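# Retract a sealant gun's plunger rod fully, gun left on table

## Task

Slide the sealant gun's plunger rod fully rearward so that the disc on the rod ends up touching the gun's housing. The rod will only slide back while the small thumb plate on it, located just behind the handle, is held pushed toward the front of the gun. The gun must end up lying on the table itself, not leaning on or resting on anything else. Then declare that the job is finished.

## Robot and tools

Robot: two seven-joint Franka FR3 arms, left_arm and right_arm, each carrying a Robotiq 140 two-finger gripper with a wrist camera. Bases (scene frame): left_arm at (-0.013, +0.439, 0) m, right_arm at (-0.056, -0.331, 0) m, both turned almost not at all about z. The left gripper's fingers can fold at a hinge: grip with the outer quarter of the pads (near the tips) for a predictable squeeze; deeper grips can wrap, hold loosely or pinch too hard, and pressing fingertips into a surface folds them quietly. The right gripper's fingers are rigid.

Frame: the scene frame has its origin at table-top height midway between the nominal bases, +x out over the table, +y toward left_arm, +z up. Hand positions are metres, orientations are quaternions wxyz. Gripper axes: fingers point along its +z, close along its y. end_effector_position is the centre of the closed pads (66 mm long); fingertips stick out about 33 mm past it at small openings, about 9 mm when wide open. Printed poses can be off by a few cm.

Row layout (shared by execute_actions and move): one list of 20 numbers covering both arms. Numbers 1-10 are left_arm: dx, dy, dz, rx, ry, rz, then gripper position, force_limit, speed, activate. Numbers 11-20 are the same for right_arm. The six pose numbers are offsets, not poses: a shift along the scene axes plus a rotation vector (rx, ry, rz), measured from that arm's Hand target at the start of the action or move, rotating about the Hand target's position. Scale: 1.0 = 0.6 m or 180 degrees; range -1 to 1. All six at 0 means leave that arm alone. Gripper position: +1 fully open (140 mm), about -0.8 pads touch, -1 closes until blocked. force_limit -1..+1 sets squeeze (roughly 14 N at -1, 40 N at 0, 58 N at +1 on a narrow part after a slow close); speed -1..+1 sets finger speed (about 30 to 250 mm/s) and a fast close grips much harder. Both start at +1. activate stays 0; send 1 only when fault reads 7 or 13 (it cycles and releases). Always resend the gripper numbers you want, since 0 is itself a command.

execute_actions(actions, cameras): actions is a list of actions; each action is a table of up to 15 rows (one row per 1/30 s step), a short table holding its last row to step 15. Each row's offsets count from the action's start pose, not from the previous row, and a new action starts from the current Hand target, so repeating an offset keeps moving. An empty list returns images and the scene number.

move(target, speed, blend, stop_force, zero, blocking, cameras): straight-line motion toward one row or a list of up to 15 rows; every row in the list is an offset from the same starting Hand targets. speed in m/s, 0.002-2, default 0.25 (turns capped at twice that in rad/s and 2.5 rad/s). blend in metres rounds corners in a list; 0 stops at each. stop_force 20-40 N ends an arm's path when it feels that much push along its travel; aim a few cm past the contact and go slowly, do not use it while the gripper rotates, and list rows must then share gripper numbers. zero (with stop_force) re-zeroes the force before moving. blocking=false returns early (not with stop_force). Total move time caps at 10 s. The result adds a move: line (done, off_target, held, moving, fault) and limits (paced, held).

wait(seconds 0-3600), stop() to brake a running move, zoom_image(camera, region [x0,y0,x1,y1] pixels, at most 504 each side), clear_fault(arm) after a reported torque or force fault, read_manual (licence text only), finished_scene(scene) to end the scene. Cameras: cam_high, cam_low, cam_left_wrist, cam_right_wrist, each 672x504; cameras ["all"] for all, [] for none.

Control: each step the command is clipped to within 70 mm and 16 degrees of the measured pose; Hand target in the result is the clipped command and the base for next offsets. Grippers often settle short; send the remainder as an offset. To stop pushing on something, command back past the gripper.

Results: object_status 0 moving, 1 blocked while opening, 2 blocked while closing (a grip), 3 reached target or pads met. position_measured is counts: 3 open, 75 about 100 mm, 139 about 60 mm, 200 about 20 mm, 230 closed. To grip harder while status is 2, raise force_limit and nudge position (-1 to -0.98). Joint torques, external joint torques (outside push raises toward negative) and flange force (gripper axes, includes held weight) help sense contact; MOTOR HOT warns of overheating.

Avoid: any part of an arm feeling 40 N (force fault) or joint contact torque over the limits (35/35/32/30/12/12/12 N m) or joint range and speed overruns (torque fault, arm halts until clear_fault). Fast moves hit harder and fault more. Never let the grippers, housings or wrist cameras collide, or close one gripper on the other's fingers. Do not drop, fling or knock the gun or let anything leave the table; avoid slams, hard grips on a part still resting on the table, and long stretched holds that heat motors. Something may occasionally nudge loose objects. Thinking time passes in the scene.

Each tool is called after "Call:" as name([rows], argument=value, ...), one row to a line, values as JSON.

## Session

Call:
execute_actions(actions=[])

Scene clock: 0.00 s.
left_arm: end_effector_position=(+0.4694, +0.3335, +0.1502) position_measured=3 object_status=3 fault=0 end_effector_quat_wxyz=(+0.385, +0.752, +0.502, -0.185) | right_arm: end_effector_position=(+0.2516, -0.2223, +0.1651) position_measured=3 object_status=3 fault=0 end_effector_quat_wxyz=(-0.137, +0.838, -0.427, -0.311)
Joint positions: left_arm=[0.124 0.04 0.079 -2.415 -1.04 2.033 -1.819] | right_arm=[-0.012 -0.173 -0.102 -2.492 0.47 1.774 -0.941]
Joint velocities: within noise
Joint torques (N m): no reading
External joint torques (N m): no reading
Flange force (N): no reading
Hand target: left_arm +0.4694, +0.3335, +0.1502; +0.385, +0.752, +0.502, -0.185 | right_arm +0.2516, -0.2223, +0.1651; -0.137, +0.838, -0.427, -0.311
Tool commands: left_gripper/position=+1.0 left_gripper/force_limit=+1.0 left_gripper/speed=+1.0 left_gripper/activate=+0.0 right_gripper/position=+1.0 right_gripper/force_limit=+1.0 right_gripper/speed=+1.0 right_gripper/activate=+0.0

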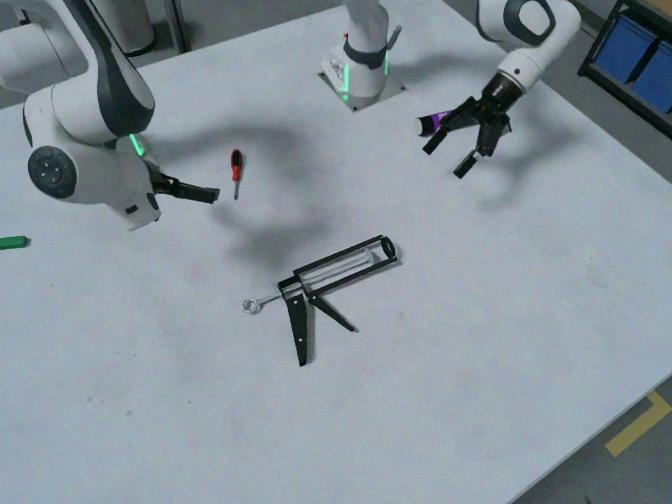

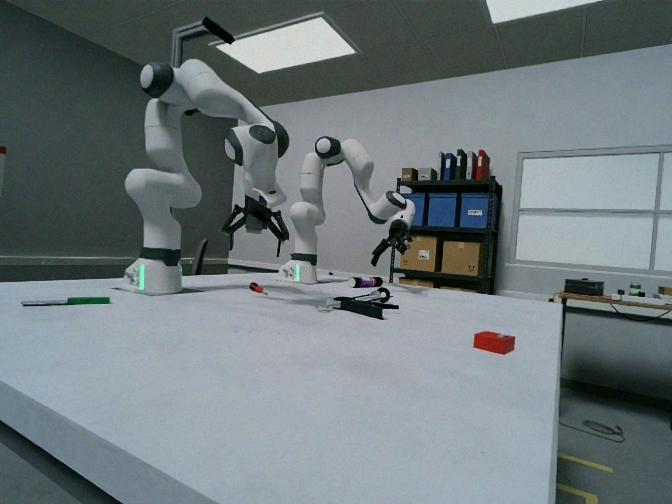

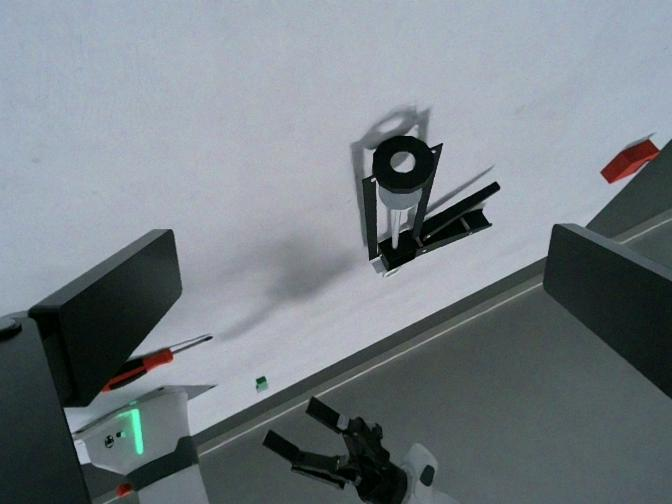

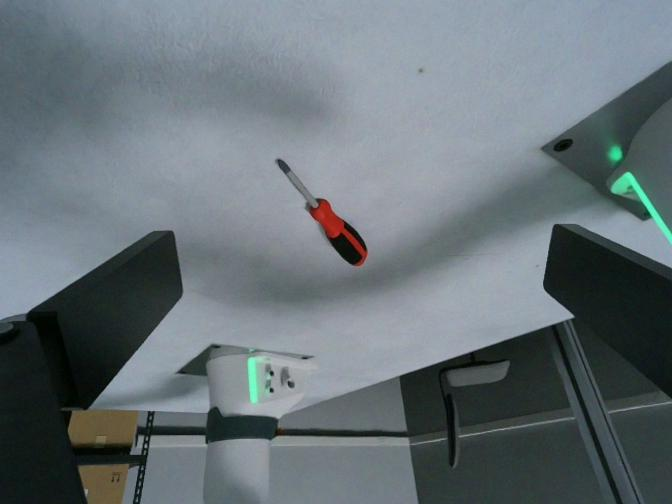

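Call:
zoom_image(camera="cam_high", region=[220, 210, 440, 375])

Call:
zoom_image(camera="cam_low", region=[290, 270, 430, 340])

Call:
zoom_image(camera="cam_left_wrist", region=[320, 90, 530, 290])

Scaled by 2.291.

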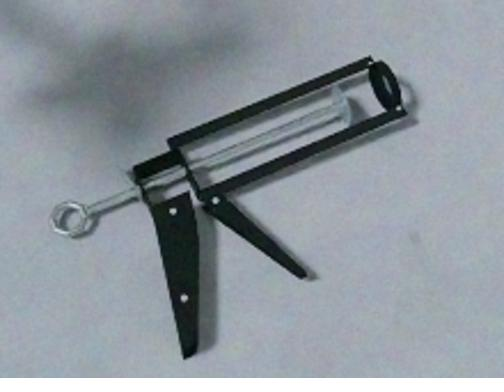

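Scaled by 3.600.

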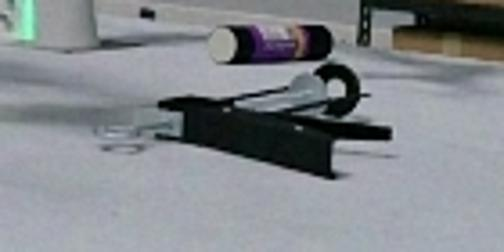

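Scaled by 2.400.

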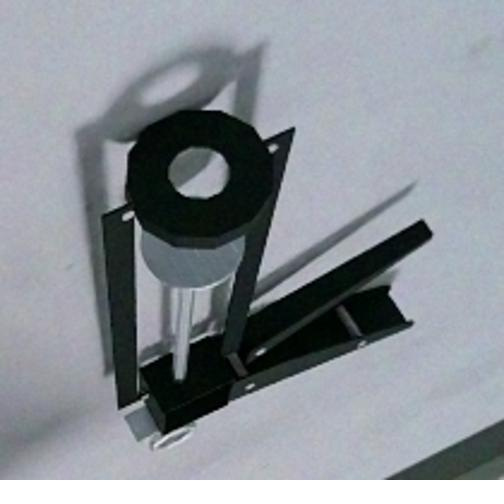

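Call:
move(target=[0.168,-0.556,0.117,0.2677,-0.1287,-0.349,1,1,1,0,0.331,-0.13,0.142,-0.2091,-0.0812,-0.1918,1,1,1,0], cameras=["all"])

Scene clock: 122.70 s.
left_arm: end_effector_position=(+0.5706, -0.0011, +0.2219) position_measured=3 object_status=3 fault=0 end_effector_quat_wxyz=(+0.002, +1.000, -0.002, +0.001) | right_arm: end_effector_position=(+0.4502, -0.2994, +0.2510) position_measured=3 object_status=3 fault=0 end_effector_quat_wxyz=(-0.002, +0.710, -0.704, +0.000)
Joint positions: left_arm=[-0.587 0.614 -0.123 -1.183 0.07 1.796 -2.246] | right_arm=[-0.203 -0.151 0.232 -2.156 0.041 2.011 0.023]
Joint velocities: left_arm=[within noise] | right_arm=[0 -0.001 0 0 -0.002 0 0.008]
Joint torques (N m): left_arm=[-0.36 -51.08 -1.27 25.61 1.19 2.29 -0.06] | right_arm=[-0.23 -26.91 -0.97 24.56 0.38 2.28 0.26]
External joint torques (N m): left_arm=[-0.31 0.55 0.14 0.6 0.28 -0.34 -0.06] | right_arm=[-0.2 -0.96 0.28 0.11 -0.29 -0.29 0.26]
Flange force (N): left_arm=[6.5 5.4 -2.3] | right_arm=[-0.5 2.1 -1.5]
Hand target: left_arm +0.5702, -0.0001, +0.2204; +0.000, +1.000, +0.000, +0.000 | right_arm +0.4502, -0.3003, +0.2503; +0.000, +0.707, -0.707, +0.000
Off the commanded pose: left_arm 0.002 m, 0 deg | right_arm 0.001 m, 1 deg.
move: done

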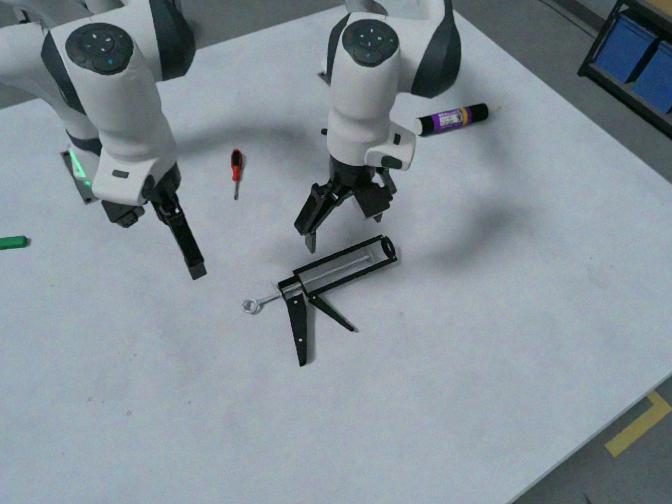

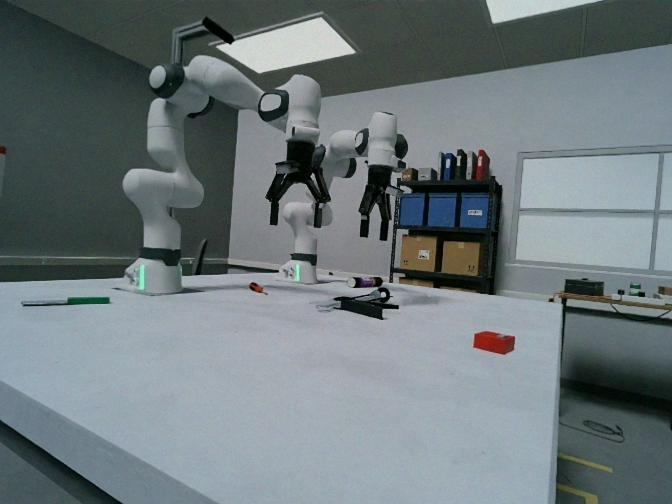

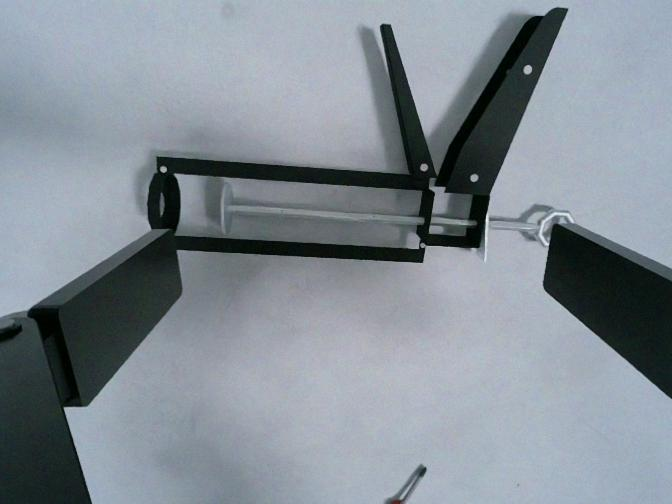

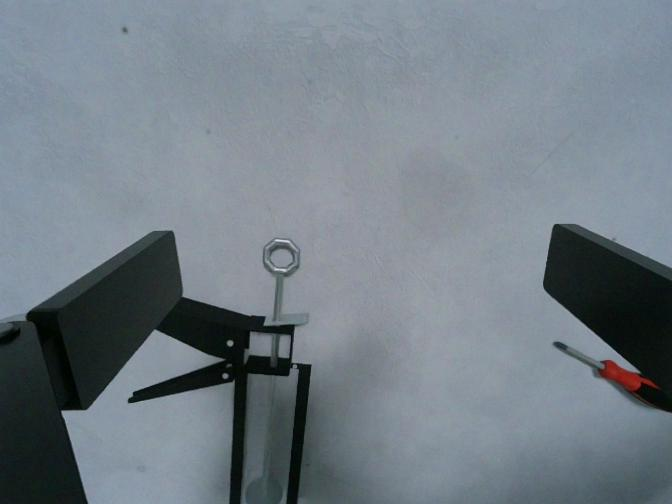

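Call:
zoom_image(camera="cam_left_wrist", region=[380, 130, 600, 290])

Call:
zoom_image(camera="cam_right_wrist", region=[200, 220, 340, 400])

Scaled by 2.291.

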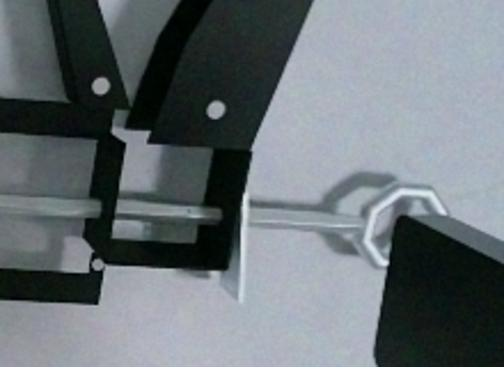

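Scaled by 2.800.

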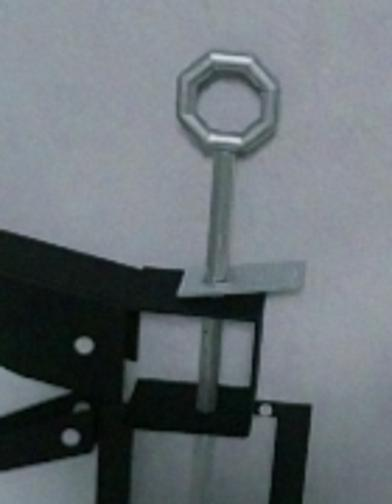

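Call:
move(target=[0,0,0,0,0,0,1,1,1,0,0.083,0.067,-0.267,0.278,0,0,1,1,1,0], cameras=["all"])

Call:
zoom_image(camera="cam_right_wrist", region=[180, 130, 540, 400])

Scene clock: 207.57 s.
left_arm: end_effector_position=(+0.5707, -0.0010, +0.2219) position_measured=3 object_status=3 fault=0 end_effector_quat_wxyz=(+0.002, +1.000, -0.002, +0.001) | right_arm: end_effector_position=(+0.5002, -0.2604, +0.0905) position_measured=3 object_status=3 fault=0 end_effector_quat_wxyz=(-0.297, +0.639, -0.644, -0.299)
Joint positions: left_arm=[-0.588 0.614 -0.123 -1.183 0.07 1.796 -2.246] | right_arm=[-0.451 0.425 0.187 -2.034 0.858 2 -0.799]
Joint velocities: left_arm=[within noise] | right_arm=[0 -0.001 0 0 0 0.001 -0.005]
Joint torques (N m): left_arm=[-0.36 -51.1 -1.24 25.66 1.1 2.29 -0.05] | right_arm=[-0.29 -41.68 3.52 19.9 0.85 -0.05 -0.1]
External joint torques (N m): left_arm=[-0.17 0.24 0.24 0.8 0.2 -0.33 -0.05] | right_arm=[-0.24 -0.92 0.45 -0.24 -0.06 -0.35 -0.08]
Flange force (N): left_arm=[6.6 5.2 -2.8] | right_arm=[-1.9 3.0 -1.2]
Hand target: left_arm +0.5702, -0.0001, +0.2204; +0.000, +1.000, +0.000, +0.000 | right_arm +0.5000, -0.2601, +0.0901; -0.299, +0.641, -0.641, -0.299
Off the commanded pose: left_arm 0.002 m, 0 deg | right_arm 0.001 m, 0 deg.
move: done

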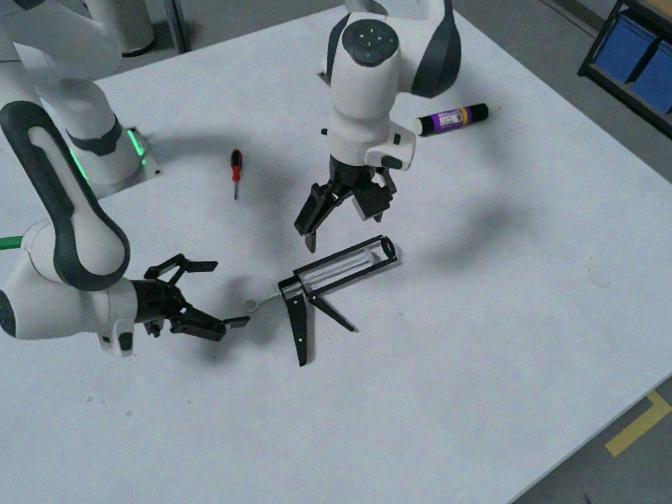

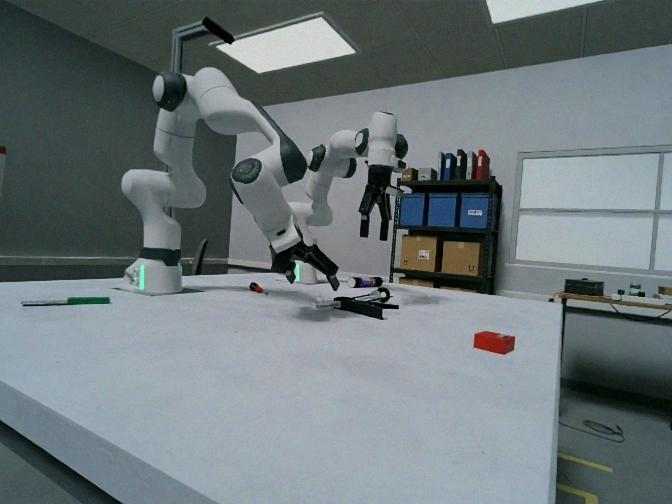

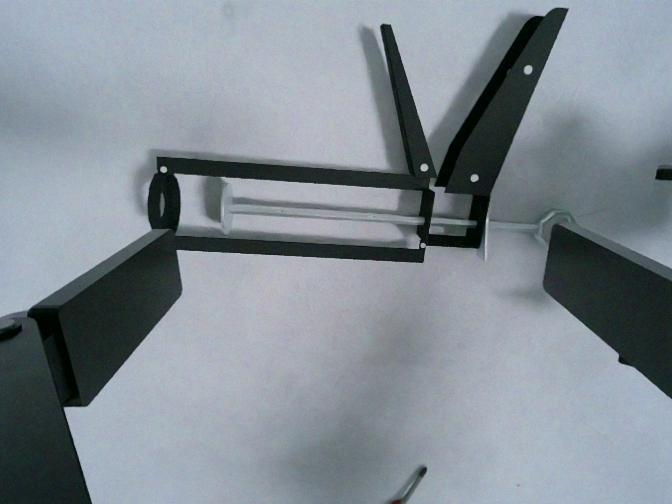

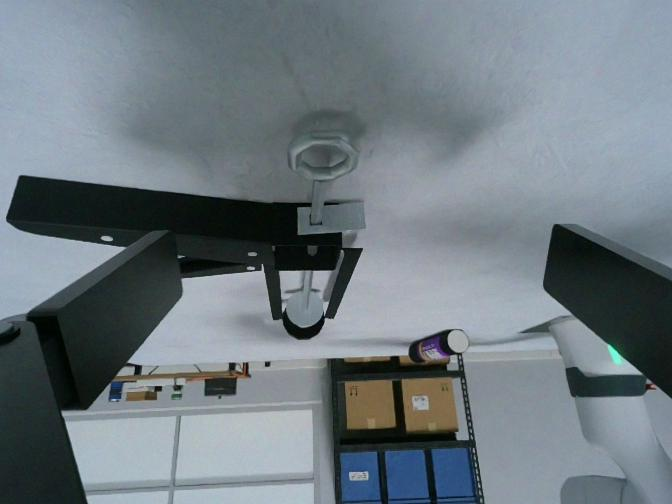

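Scaled by 1.400.

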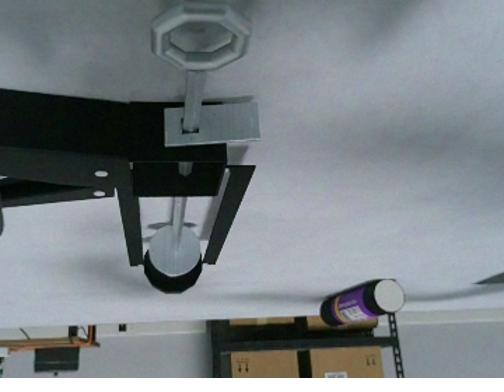

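Call:
move(target=[-0.067,-0.258,0,0,0,-0.528,-0.4,1,0,0,0.0,-0.1,0,0,0,0,1,1,1,0], cameras=["all"])

Call:
zoom_image(camera="cam_left_wrist", region=[180, 130, 540, 400])

Scene clock: 278.80 s.
left_arm: end_effector_position=(+0.5306, -0.1543, +0.2209) position_measured=179 object_status=3 fault=0 end_effector_quat_wxyz=(+0.000, -0.678, +0.734, -0.040) | right_arm: end_effector_position=(+0.5008, -0.3192, +0.0910) position_measured=3 object_status=3 fault=0 end_effector_quat_wxyz=(-0.299, +0.639, -0.643, -0.299)
Joint positions: left_arm=[-0.706 1.047 -0.506 -0.503 0.443 1.578 -0.838] | right_arm=[-0.523 0.469 0.152 -1.954 0.794 1.916 -0.823]
Joint velocities: left_arm=[0 0 -0.001 0.001 -0.001 0 0.006] | right_arm=[within noise]
Joint torques (N m): left_arm=[-0.41 -58.01 -4.91 22.13 0.53 2.52 0.2] | right_arm=[-0.19 -43.34 3 20.38 0.78 -0.08 -0.16]
External joint torques (N m): left_arm=[-0.48 0.03 0.33 0.37 -0.3 -0.35 0.21] | right_arm=[-0.05 -0.66 0.1 -0.16 -0.31 -0.37 -0.14]
Flange force (N): left_arm=[0.0 0.0 0.0] | right_arm=[-1.2 2.0 -1.1]
Hand target: left_arm +0.5300, -0.1549, +0.2204; +0.000, +0.675, -0.738, +0.000 | right_arm +0.5000, -0.3201, +0.0901; -0.299, +0.641, -0.641, -0.299
Off the commanded pose: left_arm 0.001 m, 5 deg | right_arm 0.002 m, 0 deg.
elbow stopped short (left arm): the move would have taken joint 4 (elbow) straighter than the controller allows.
move: off_target (left_arm)

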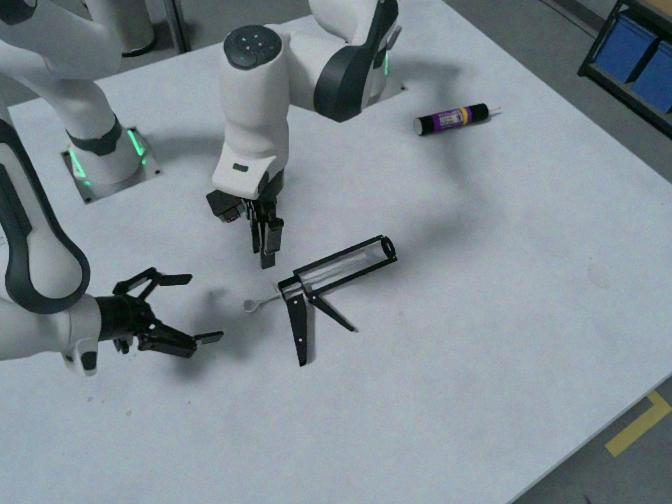

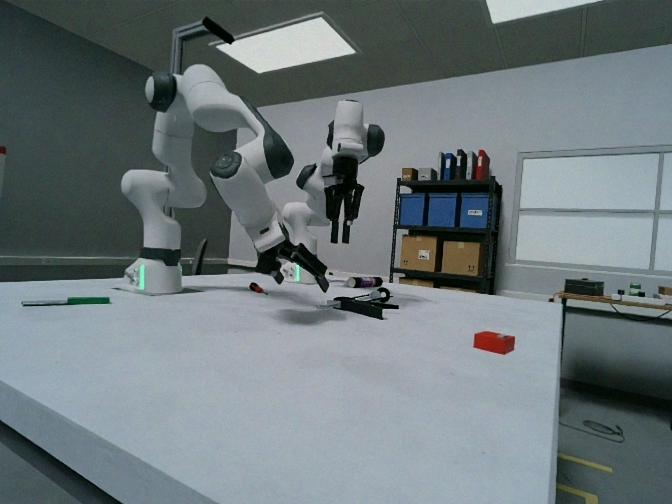

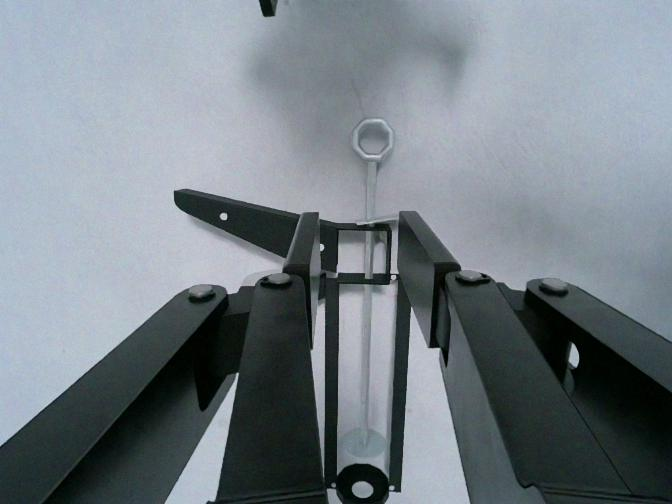

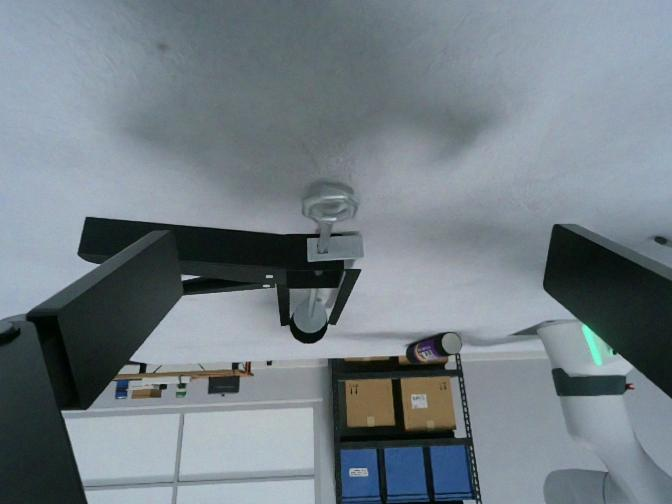

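Scaled by 1.400.

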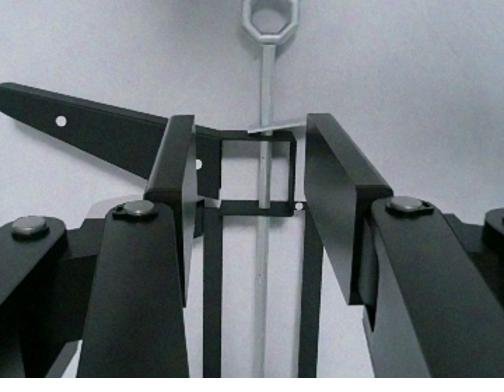

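Call:
move(target=[-0.018,0.008,-0.18,0,0,0,-0.5,1,0,0,0,0,0,0,0,0,1,1,1,0], cameras=["cam_left_wrist","cam_right_wrist"])

Call:
zoom_image(camera="cam_right_wrist", region=[180, 130, 540, 400])

Scene clock: 307.80 s.
left_arm: end_effector_position=(+0.5174, -0.1505, +0.1119) position_measured=192 object_status=3 fault=0 end_effector_quat_wxyz=(+0.000, -0.672, +0.741, +0.002) | right_arm: end_effector_position=(+0.5008, -0.3192, +0.0910) position_measured=3 object_status=3 fault=0 end_effector_quat_wxyz=(-0.299, +0.639, -0.643, -0.299)
Joint positions: left_arm=[-0.657 1.079 -0.505 -0.726 0.446 1.727 -0.866] | right_arm=[-0.523 0.469 0.152 -1.954 0.794 1.916 -0.823]
Joint velocities: left_arm=[0 -0.001 0.001 -0.001 0.002 0.005 -0.004] | right_arm=[within noise]
Joint torques (N m): left_arm=[0.17 -59.48 -7.19 22.2 0.82 2.93 -0.11] | right_arm=[-0.23 -43.42 3.03 20.35 0.77 -0.09 -0.25]
External joint torques (N m): left_arm=[0.4 -0.38 0.49 -0.59 0.02 0.25 -0.11] | right_arm=[-0.06 -0.98 0.16 -0.02 -0.31 -0.36 -0.23]
Flange force (N): left_arm=[0.0 0.0 0.0] | right_arm=[-1.6 2.4 -1.4]
Hand target: left_arm +0.5192, -0.1501, +0.1124; +0.000, -0.675, +0.738, +0.000 | right_arm +0.5000, -0.3201, +0.0901; -0.299, +0.641, -0.641, -0.299
Off the commanded pose: left_arm 0.002 m, 1 deg | right_arm 0.002 m, 0 deg.
move: done

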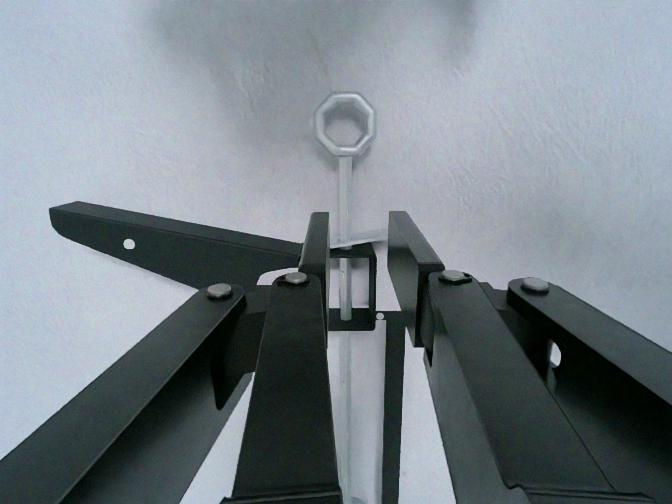

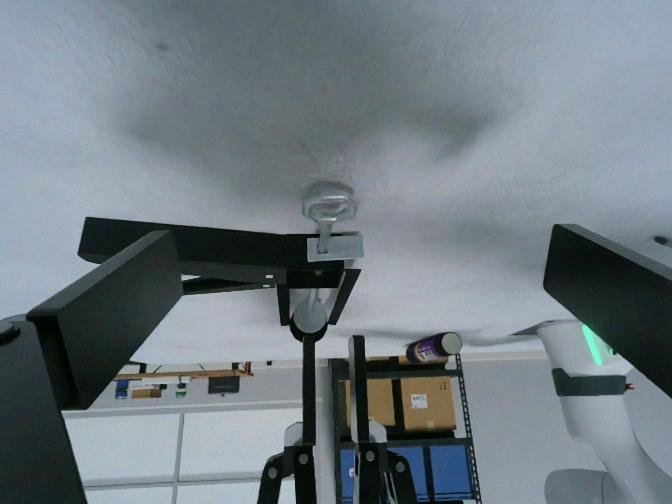

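Scaled by 1.400.

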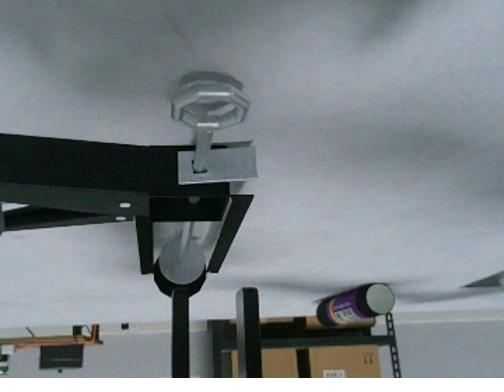

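Call:
move(target=[0.008,0,-0.065,0,0,0,-0.55,1,0,0,0,0,0,0,0,0,1,1,1,0], cameras=["cam_left_wrist","cam_right_wrist"])

Call:
zoom_image(camera="cam_right_wrist", region=[230, 150, 430, 300])

Call:
zoom_image(camera="cam_left_wrist", region=[230, 80, 480, 330])

Scene clock: 335.77 s.
left_arm: end_effector_position=(+0.5228, -0.1493, +0.0726) position_measured=199 object_status=3 fault=0 end_effector_quat_wxyz=(-0.001, -0.673, +0.739, +0.002) | right_arm: end_effector_position=(+0.5008, -0.3192, +0.0910) position_measured=3 object_status=3 fault=0 end_effector_quat_wxyz=(-0.299, +0.639, -0.643, -0.299)
Joint positions: left_arm=[-0.649 1.121 -0.494 -0.752 0.451 1.792 -0.869] | right_arm=[-0.523 0.469 0.152 -1.954 0.794 1.916 -0.823]
Joint velocities: left_arm=[0 -0.001 0.002 -0.001 0 0.004 0] | right_arm=[within noise]
Joint torques (N m): left_arm=[0.01 -59.59 -7.33 23.27 0.95 2.91 -0.13] | right_arm=[-0.17 -43.44 2.98 20.31 0.76 -0.07 -0.19]
External joint torques (N m): left_arm=[-0.05 -0.7 0.41 0.65 0.17 0.28 -0.13] | right_arm=[-0.19 -0.96 -0.05 -0.07 -0.33 -0.32 -0.17]
Flange force (N): left_arm=[0.0 0.0 0.0] | right_arm=[-1.5 2.5 -1.5]
Hand target: left_arm +0.5240, -0.1501, +0.0734; +0.000, -0.675, +0.738, +0.000 | right_arm +0.5000, -0.3201, +0.0901; -0.299, +0.641, -0.641, -0.299
Off the commanded pose: left_arm 0.002 m, 0 deg | right_arm 0.002 m, 0 deg.
move: done

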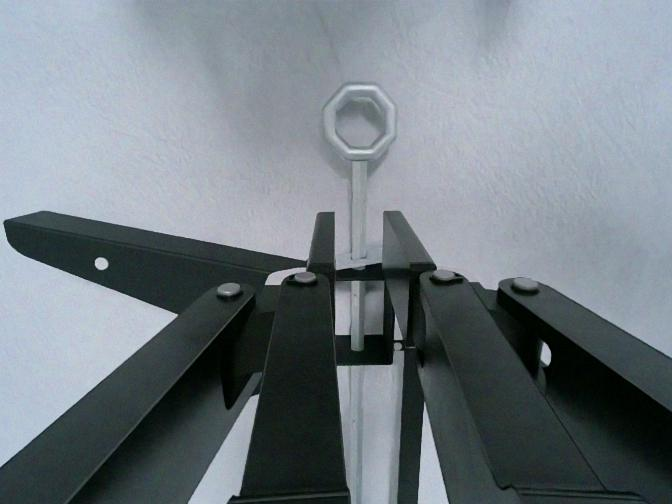

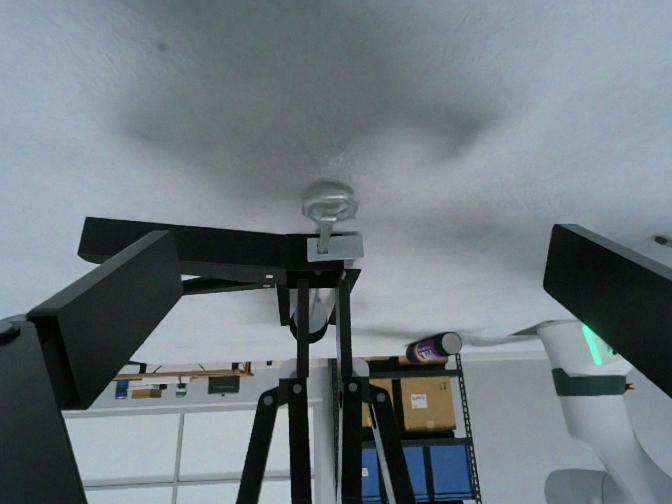

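Scaled by 2.520.

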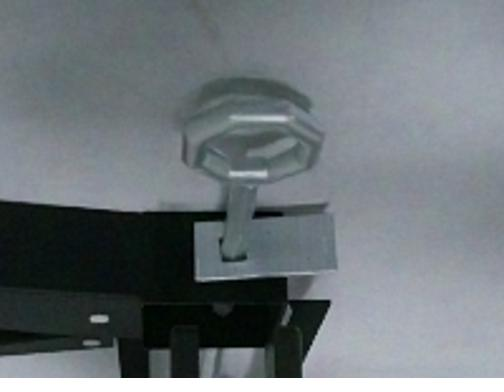

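Scaled by 2.016.

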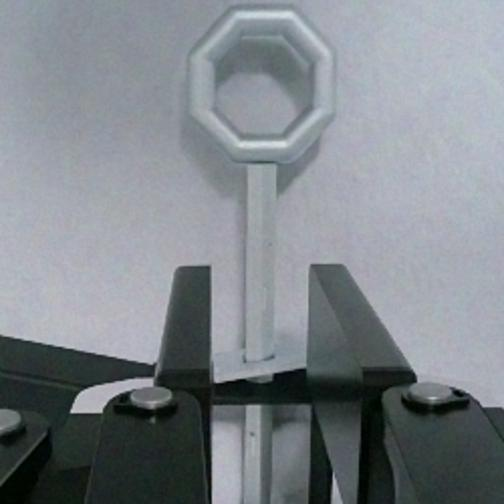

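Call:
move(target=[-0.003,-0.01,-0.042,0,0,0,-0.6,1,0,0,0,0,0,0,0,0,1,1,1,0], cameras=["cam_left_wrist","cam_right_wrist"], speed=0.08)

Call:
zoom_image(camera="cam_right_wrist", region=[230, 150, 430, 300])

Call:
zoom_image(camera="cam_left_wrist", region=[230, 80, 480, 330])

Scene clock: 387.77 s.
left_arm: end_effector_position=(+0.5218, -0.1556, +0.0490) position_measured=205 object_status=3 fault=0 end_effector_quat_wxyz=(+0.000, -0.673, +0.739, +0.001) | right_arm: end_effector_position=(+0.5008, -0.3192, +0.0910) position_measured=3 object_status=3 fault=0 end_effector_quat_wxyz=(-0.299, +0.639, -0.643, -0.299)
Joint positions: left_arm=[-0.668 1.169 -0.482 -0.72 0.454 1.815 -0.871] | right_arm=[-0.523 0.469 0.152 -1.954 0.794 1.916 -0.823]
Joint torques (N m): left_arm=[-0.04 -59.75 -7.05 23.08 0.8 2.87 -0.14] | right_arm=[-0.07 -43.35 2.95 20.35 0.78 -0.09 -0.18]
External joint torques (N m): left_arm=[0.32 0.14 0.58 0.29 0.03 0.2 -0.14] | right_arm=[0.03 -1.02 0.03 0.02 -0.3 -0.36 -0.16]
Flange force (N): left_arm=[0.0 0.0 0.0] | right_arm=[-1.7 2.2 -1.5]
Hand target: left_arm +0.5222, -0.1561, +0.0482; +0.000, -0.675, +0.738, +0.000 | right_arm +0.5000, -0.3201, +0.0901; -0.299, +0.641, -0.641, -0.299
Off the commanded pose: left_arm 0.001 m, 0 deg | right_arm 0.002 m, 0 deg.
move: done

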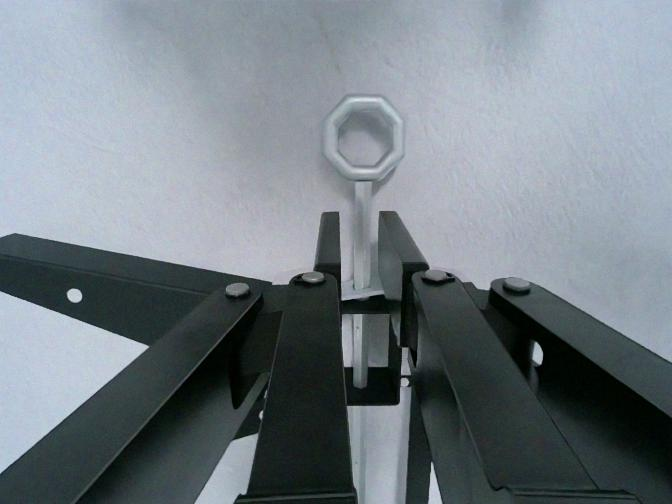

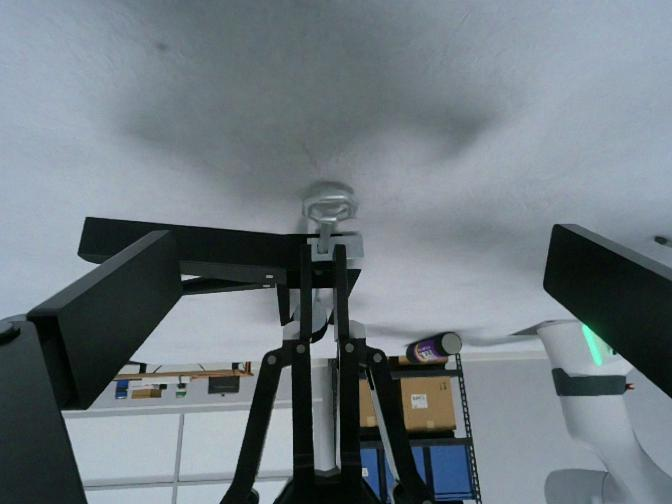

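Scaled by 2.520.

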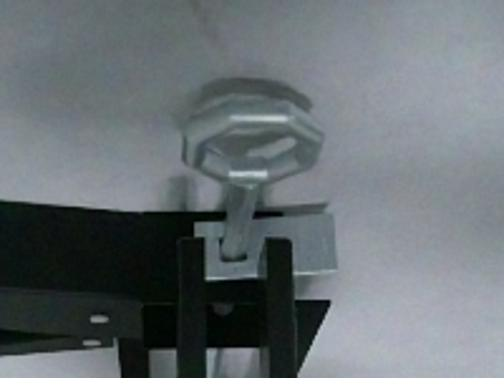

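Scaled by 2.016.

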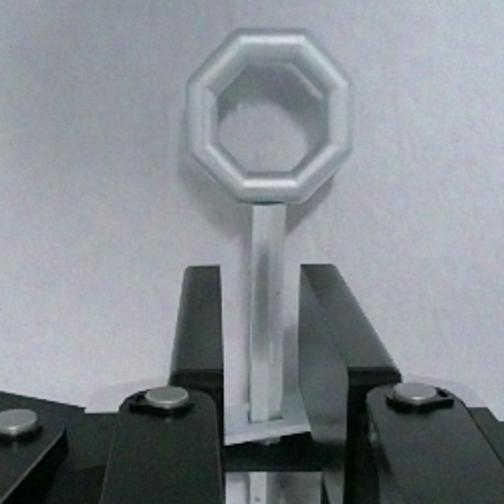

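Call:
move(target=[-0.001,0,-0.028,0,0,0,-0.6,1,0,0,0,0,0,0,0,0,1,1,1,0], cameras=["cam_left_wrist","cam_right_wrist","cam_low"], speed=0.05)

Call:
zoom_image(camera="cam_right_wrist", region=[230, 150, 430, 300])

Call:
zoom_image(camera="cam_left_wrist", region=[230, 80, 480, 330])

Call:
zoom_image(camera="cam_low", region=[270, 230, 430, 340])

Scene clock: 402.57 s.
left_arm: end_effector_position=(+0.5202, -0.1565, +0.0319) position_measured=205 object_status=3 fault=0 end_effector_quat_wxyz=(+0.000, -0.672, +0.740, +0.001) | right_arm: end_effector_position=(+0.5008, -0.3192, +0.0910) position_measured=3 object_status=3 fault=0 end_effector_quat_wxyz=(-0.299, +0.639, -0.643, -0.299)
Joint positions: left_arm=[-0.668 1.183 -0.475 -0.738 0.455 1.846 -0.874] | right_arm=[-0.523 0.469 0.152 -1.954 0.794 1.916 -0.823]
Joint velocities: left_arm=[0 -0.001 -0.001 0 0 0.004 -0.001] | right_arm=[within noise]
Joint torques (N m): left_arm=[0.03 -60 -7.25 22.59 0.81 2.95 -0.22] | right_arm=[-0.21 -43.39 2.95 20.35 0.78 -0.08 -0.22]
External joint torques (N m): left_arm=[-0.04 -0.37 0.29 -0.16 0.03 0.3 -0.22] | right_arm=[-0.07 -0.78 0.04 -0.16 -0.31 -0.36 -0.19]
Flange force (N): left_arm=[0.0 0.0 0.0] | right_arm=[-1.4 2.4 -1.2]
Hand target: left_arm +0.5216, -0.1561, +0.0314; +0.000, -0.675, +0.738, +0.000 | right_arm +0.5000, -0.3201, +0.0901; -0.299, +0.641, -0.641, -0.299
Off the commanded pose: left_arm 0.001 m, 0 deg | right_arm 0.002 m, 0 deg.
move: done
Images, in order (width x height): cam_low 672x504, cam_left_wrist 672x504, cam_right_wrist 672x504.

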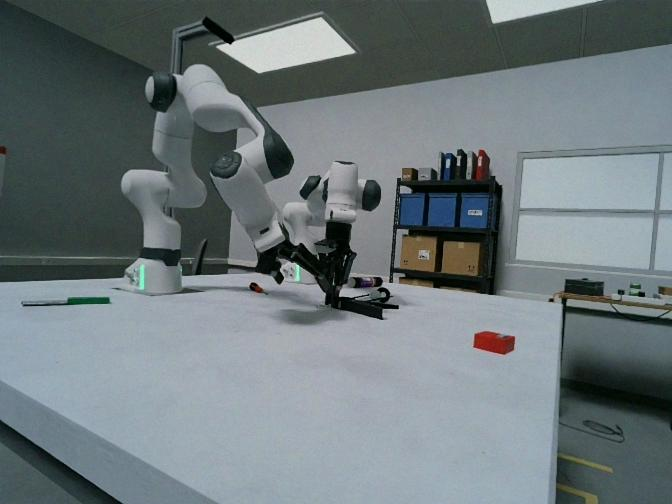

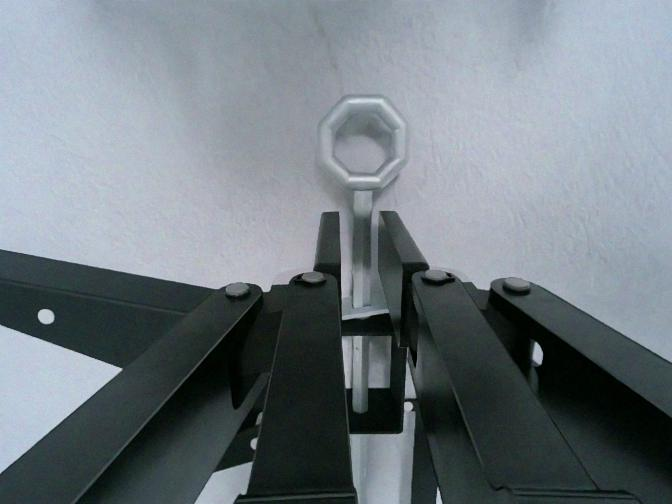

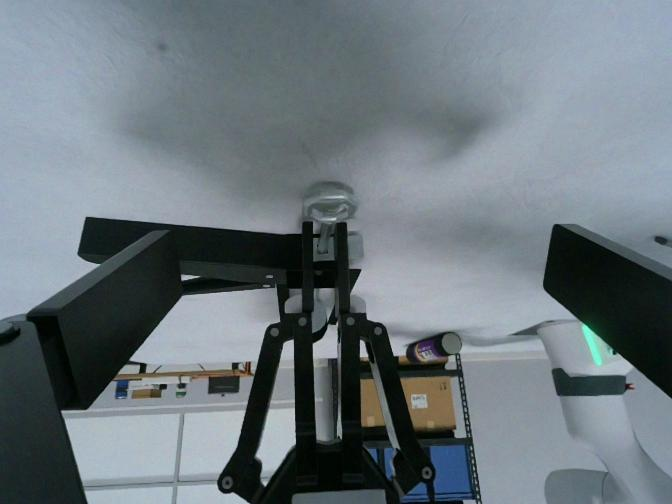

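Scaled by 2.520.

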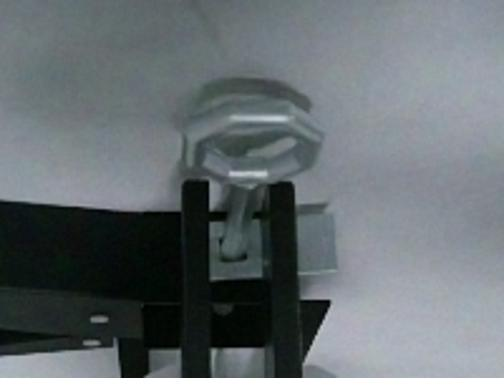

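Scaled by 2.016.

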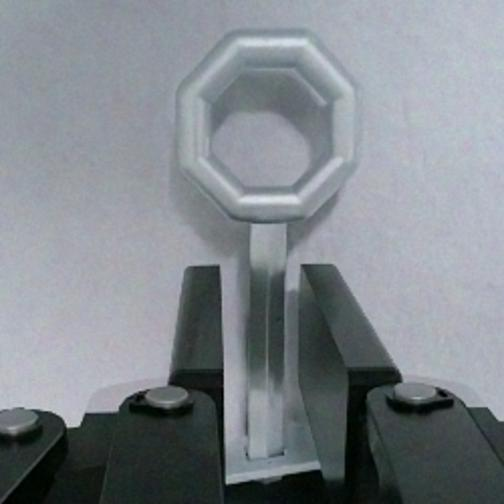

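Scaled by 3.150.

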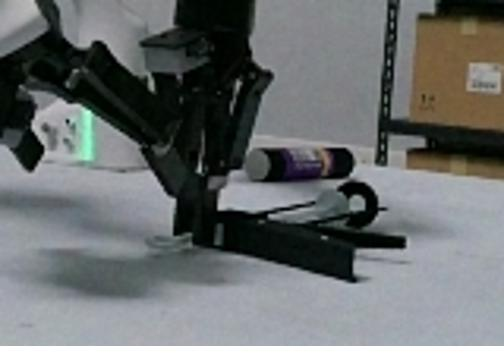

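Call:
move(target=[0,0.0243,0,0,0,0,-0.6,1,0,0,0,0,0,0,0,0,1,1,1,0], cameras=["cam_left_wrist","cam_right_wrist"], speed=0.03)

Call:
zoom_image(camera="cam_right_wrist", region=[230, 150, 430, 300])

Call:
zoom_image(camera="cam_left_wrist", region=[230, 80, 480, 330])

Scene clock: 429.63 s.
left_arm: end_effector_position=(+0.5210, -0.1410, +0.0308) position_measured=205 object_status=3 fault=0 end_effector_quat_wxyz=(+0.001, -0.672, +0.741, +0.002) | right_arm: end_effector_position=(+0.5008, -0.3192, +0.0910) position_measured=3 object_status=3 fault=0 end_effector_quat_wxyz=(-0.299, +0.639, -0.643, -0.299)
Joint positions: left_arm=[-0.613 1.101 -0.479 -0.902 0.455 1.914 -0.887] | right_arm=[-0.523 0.469 0.152 -1.954 0.794 1.916 -0.823]
Joint velocities: left_arm=[0 0 0 0 -0.001 0.003 -0.003] | right_arm=[within noise]
Joint torques (N m): left_arm=[0.41 -59.52 -8.85 22.52 0.72 2.95 -0.19] | right_arm=[-0.18 -43.37 2.99 20.4 0.76 -0.11 -0.22]
External joint torques (N m): left_arm=[0.42 -0.9 -0.03 -0.33 -0.05 0.3 -0.19] | right_arm=[-0.09 -0.98 0.06 0.02 -0.33 -0.38 -0.19]
Flange force (N): left_arm=[0.0 0.0 0.0] | right_arm=[-1.6 2.2 -1.6]
Hand target: left_arm +0.5216, -0.1416, +0.0314; +0.000, -0.675, +0.738, +0.000 | right_arm +0.5000, -0.3201, +0.0901; -0.299, +0.641, -0.641, -0.299
Off the commanded pose: left_arm 0.001 m, 1 deg | right_arm 0.002 m, 0 deg.
move: done

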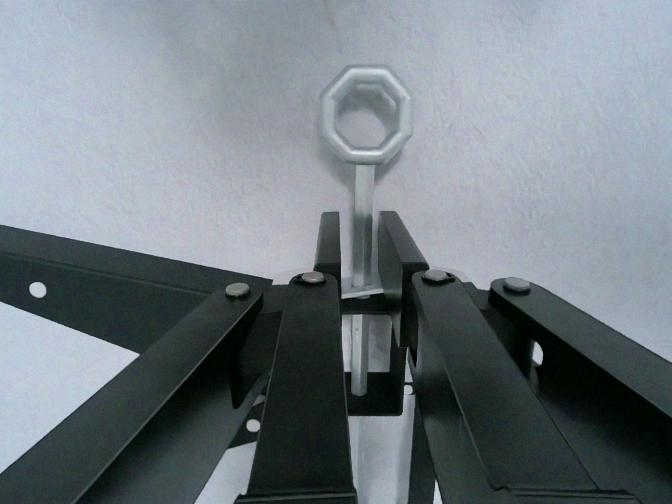

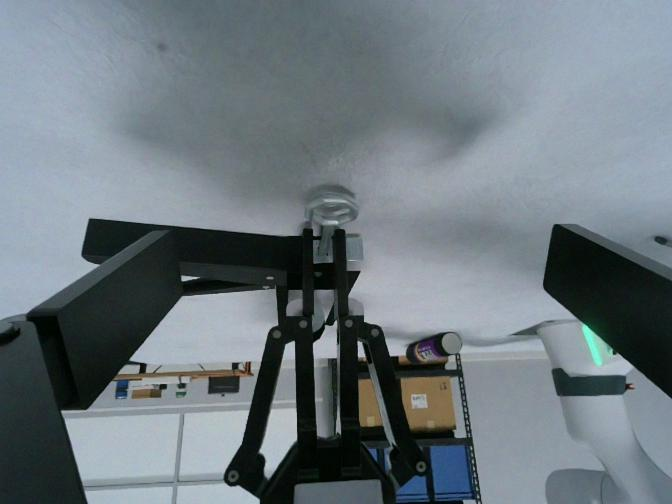

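Scaled by 2.520.

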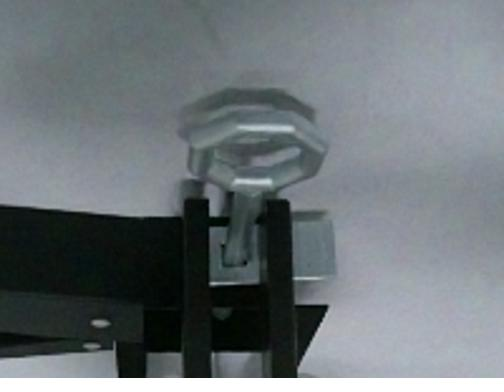

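Scaled by 2.016.

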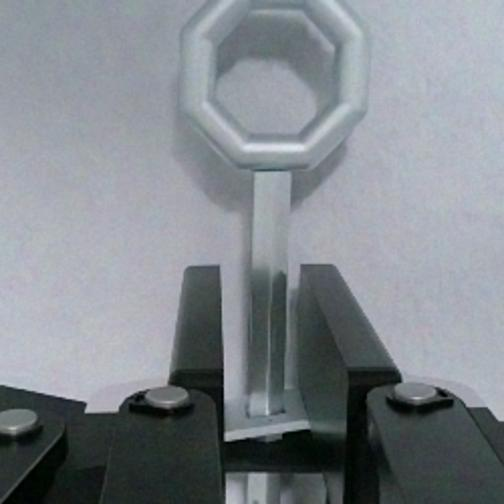

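Call:
move(target=[0.002,-0.004,0,0,0,-0.05,-0.56,1,0,0,0,0,0,0,0,0,1,1,1,0], cameras=["cam_left_wrist","cam_right_wrist"], speed=0.03)

Call:
zoom_image(camera="cam_right_wrist", region=[230, 150, 430, 300])

Call:
zoom_image(camera="cam_left_wrist", region=[280, 180, 430, 330])

Scene clock: 453.33 s.
left_arm: end_effector_position=(+0.5231, -0.1452, +0.0328) position_measured=200 object_status=3 fault=0 end_effector_quat_wxyz=(+0.000, -0.618, +0.786, -0.002) | right_arm: end_effector_position=(+0.5008, -0.3192, +0.0910) position_measured=3 object_status=3 fault=0 end_effector_quat_wxyz=(-0.299, +0.639, -0.643, -0.299)
Joint positions: left_arm=[-0.613 1.118 -0.497 -0.873 0.471 1.906 -0.747] | right_arm=[-0.523 0.469 0.152 -1.954 0.794 1.916 -0.823]
Joint velocities: left_arm=[0 0.001 -0.001 0 -0.001 0 0.007] | right_arm=[within noise]
Joint torques (N m): left_arm=[0.03 -58.37 -9.25 23.2 1.08 2.33 0.15] | right_arm=[-0.17 -43.35 3.02 20.34 0.79 -0.09 -0.16]
External joint torques (N m): left_arm=[0.5 0.54 -0.05 0.57 0.34 -0.35 0.15] | right_arm=[0 -0.97 0.15 0.02 -0.29 -0.36 -0.13]
Flange force (N): left_arm=[0.0 0.0 0.0] | right_arm=[-1.7 2.1 -1.4]
Hand target: left_arm +0.5228, -0.1440, +0.0314; +0.000, -0.615, +0.788, +0.000 | right_arm +0.5000, -0.3201, +0.0901; -0.299, +0.641, -0.641, -0.299
Off the commanded pose: left_arm 0.002 m, 1 deg | right_arm 0.002 m, 0 deg.
move: done

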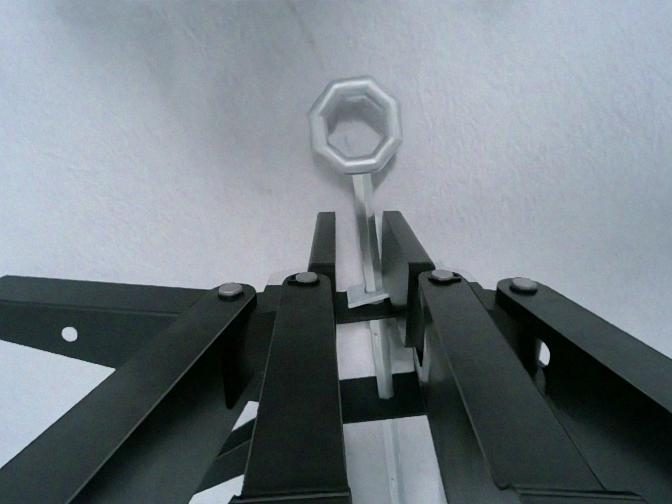

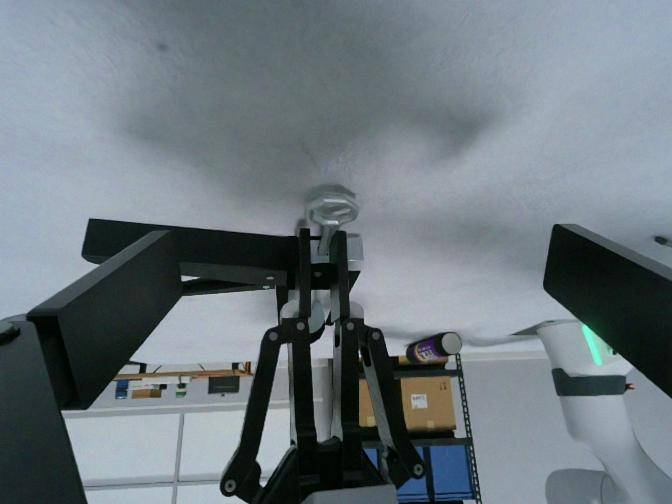

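Scaled by 2.520.

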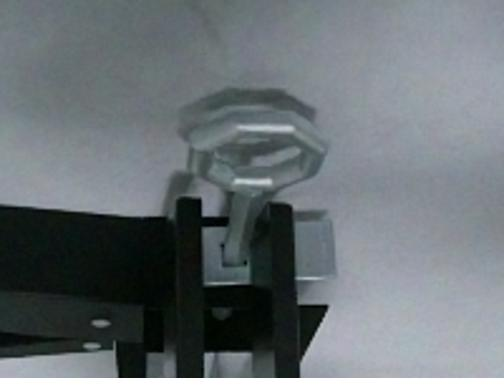

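Scaled by 3.360.

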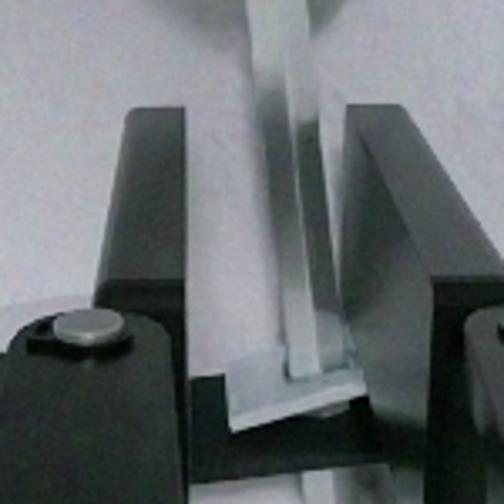

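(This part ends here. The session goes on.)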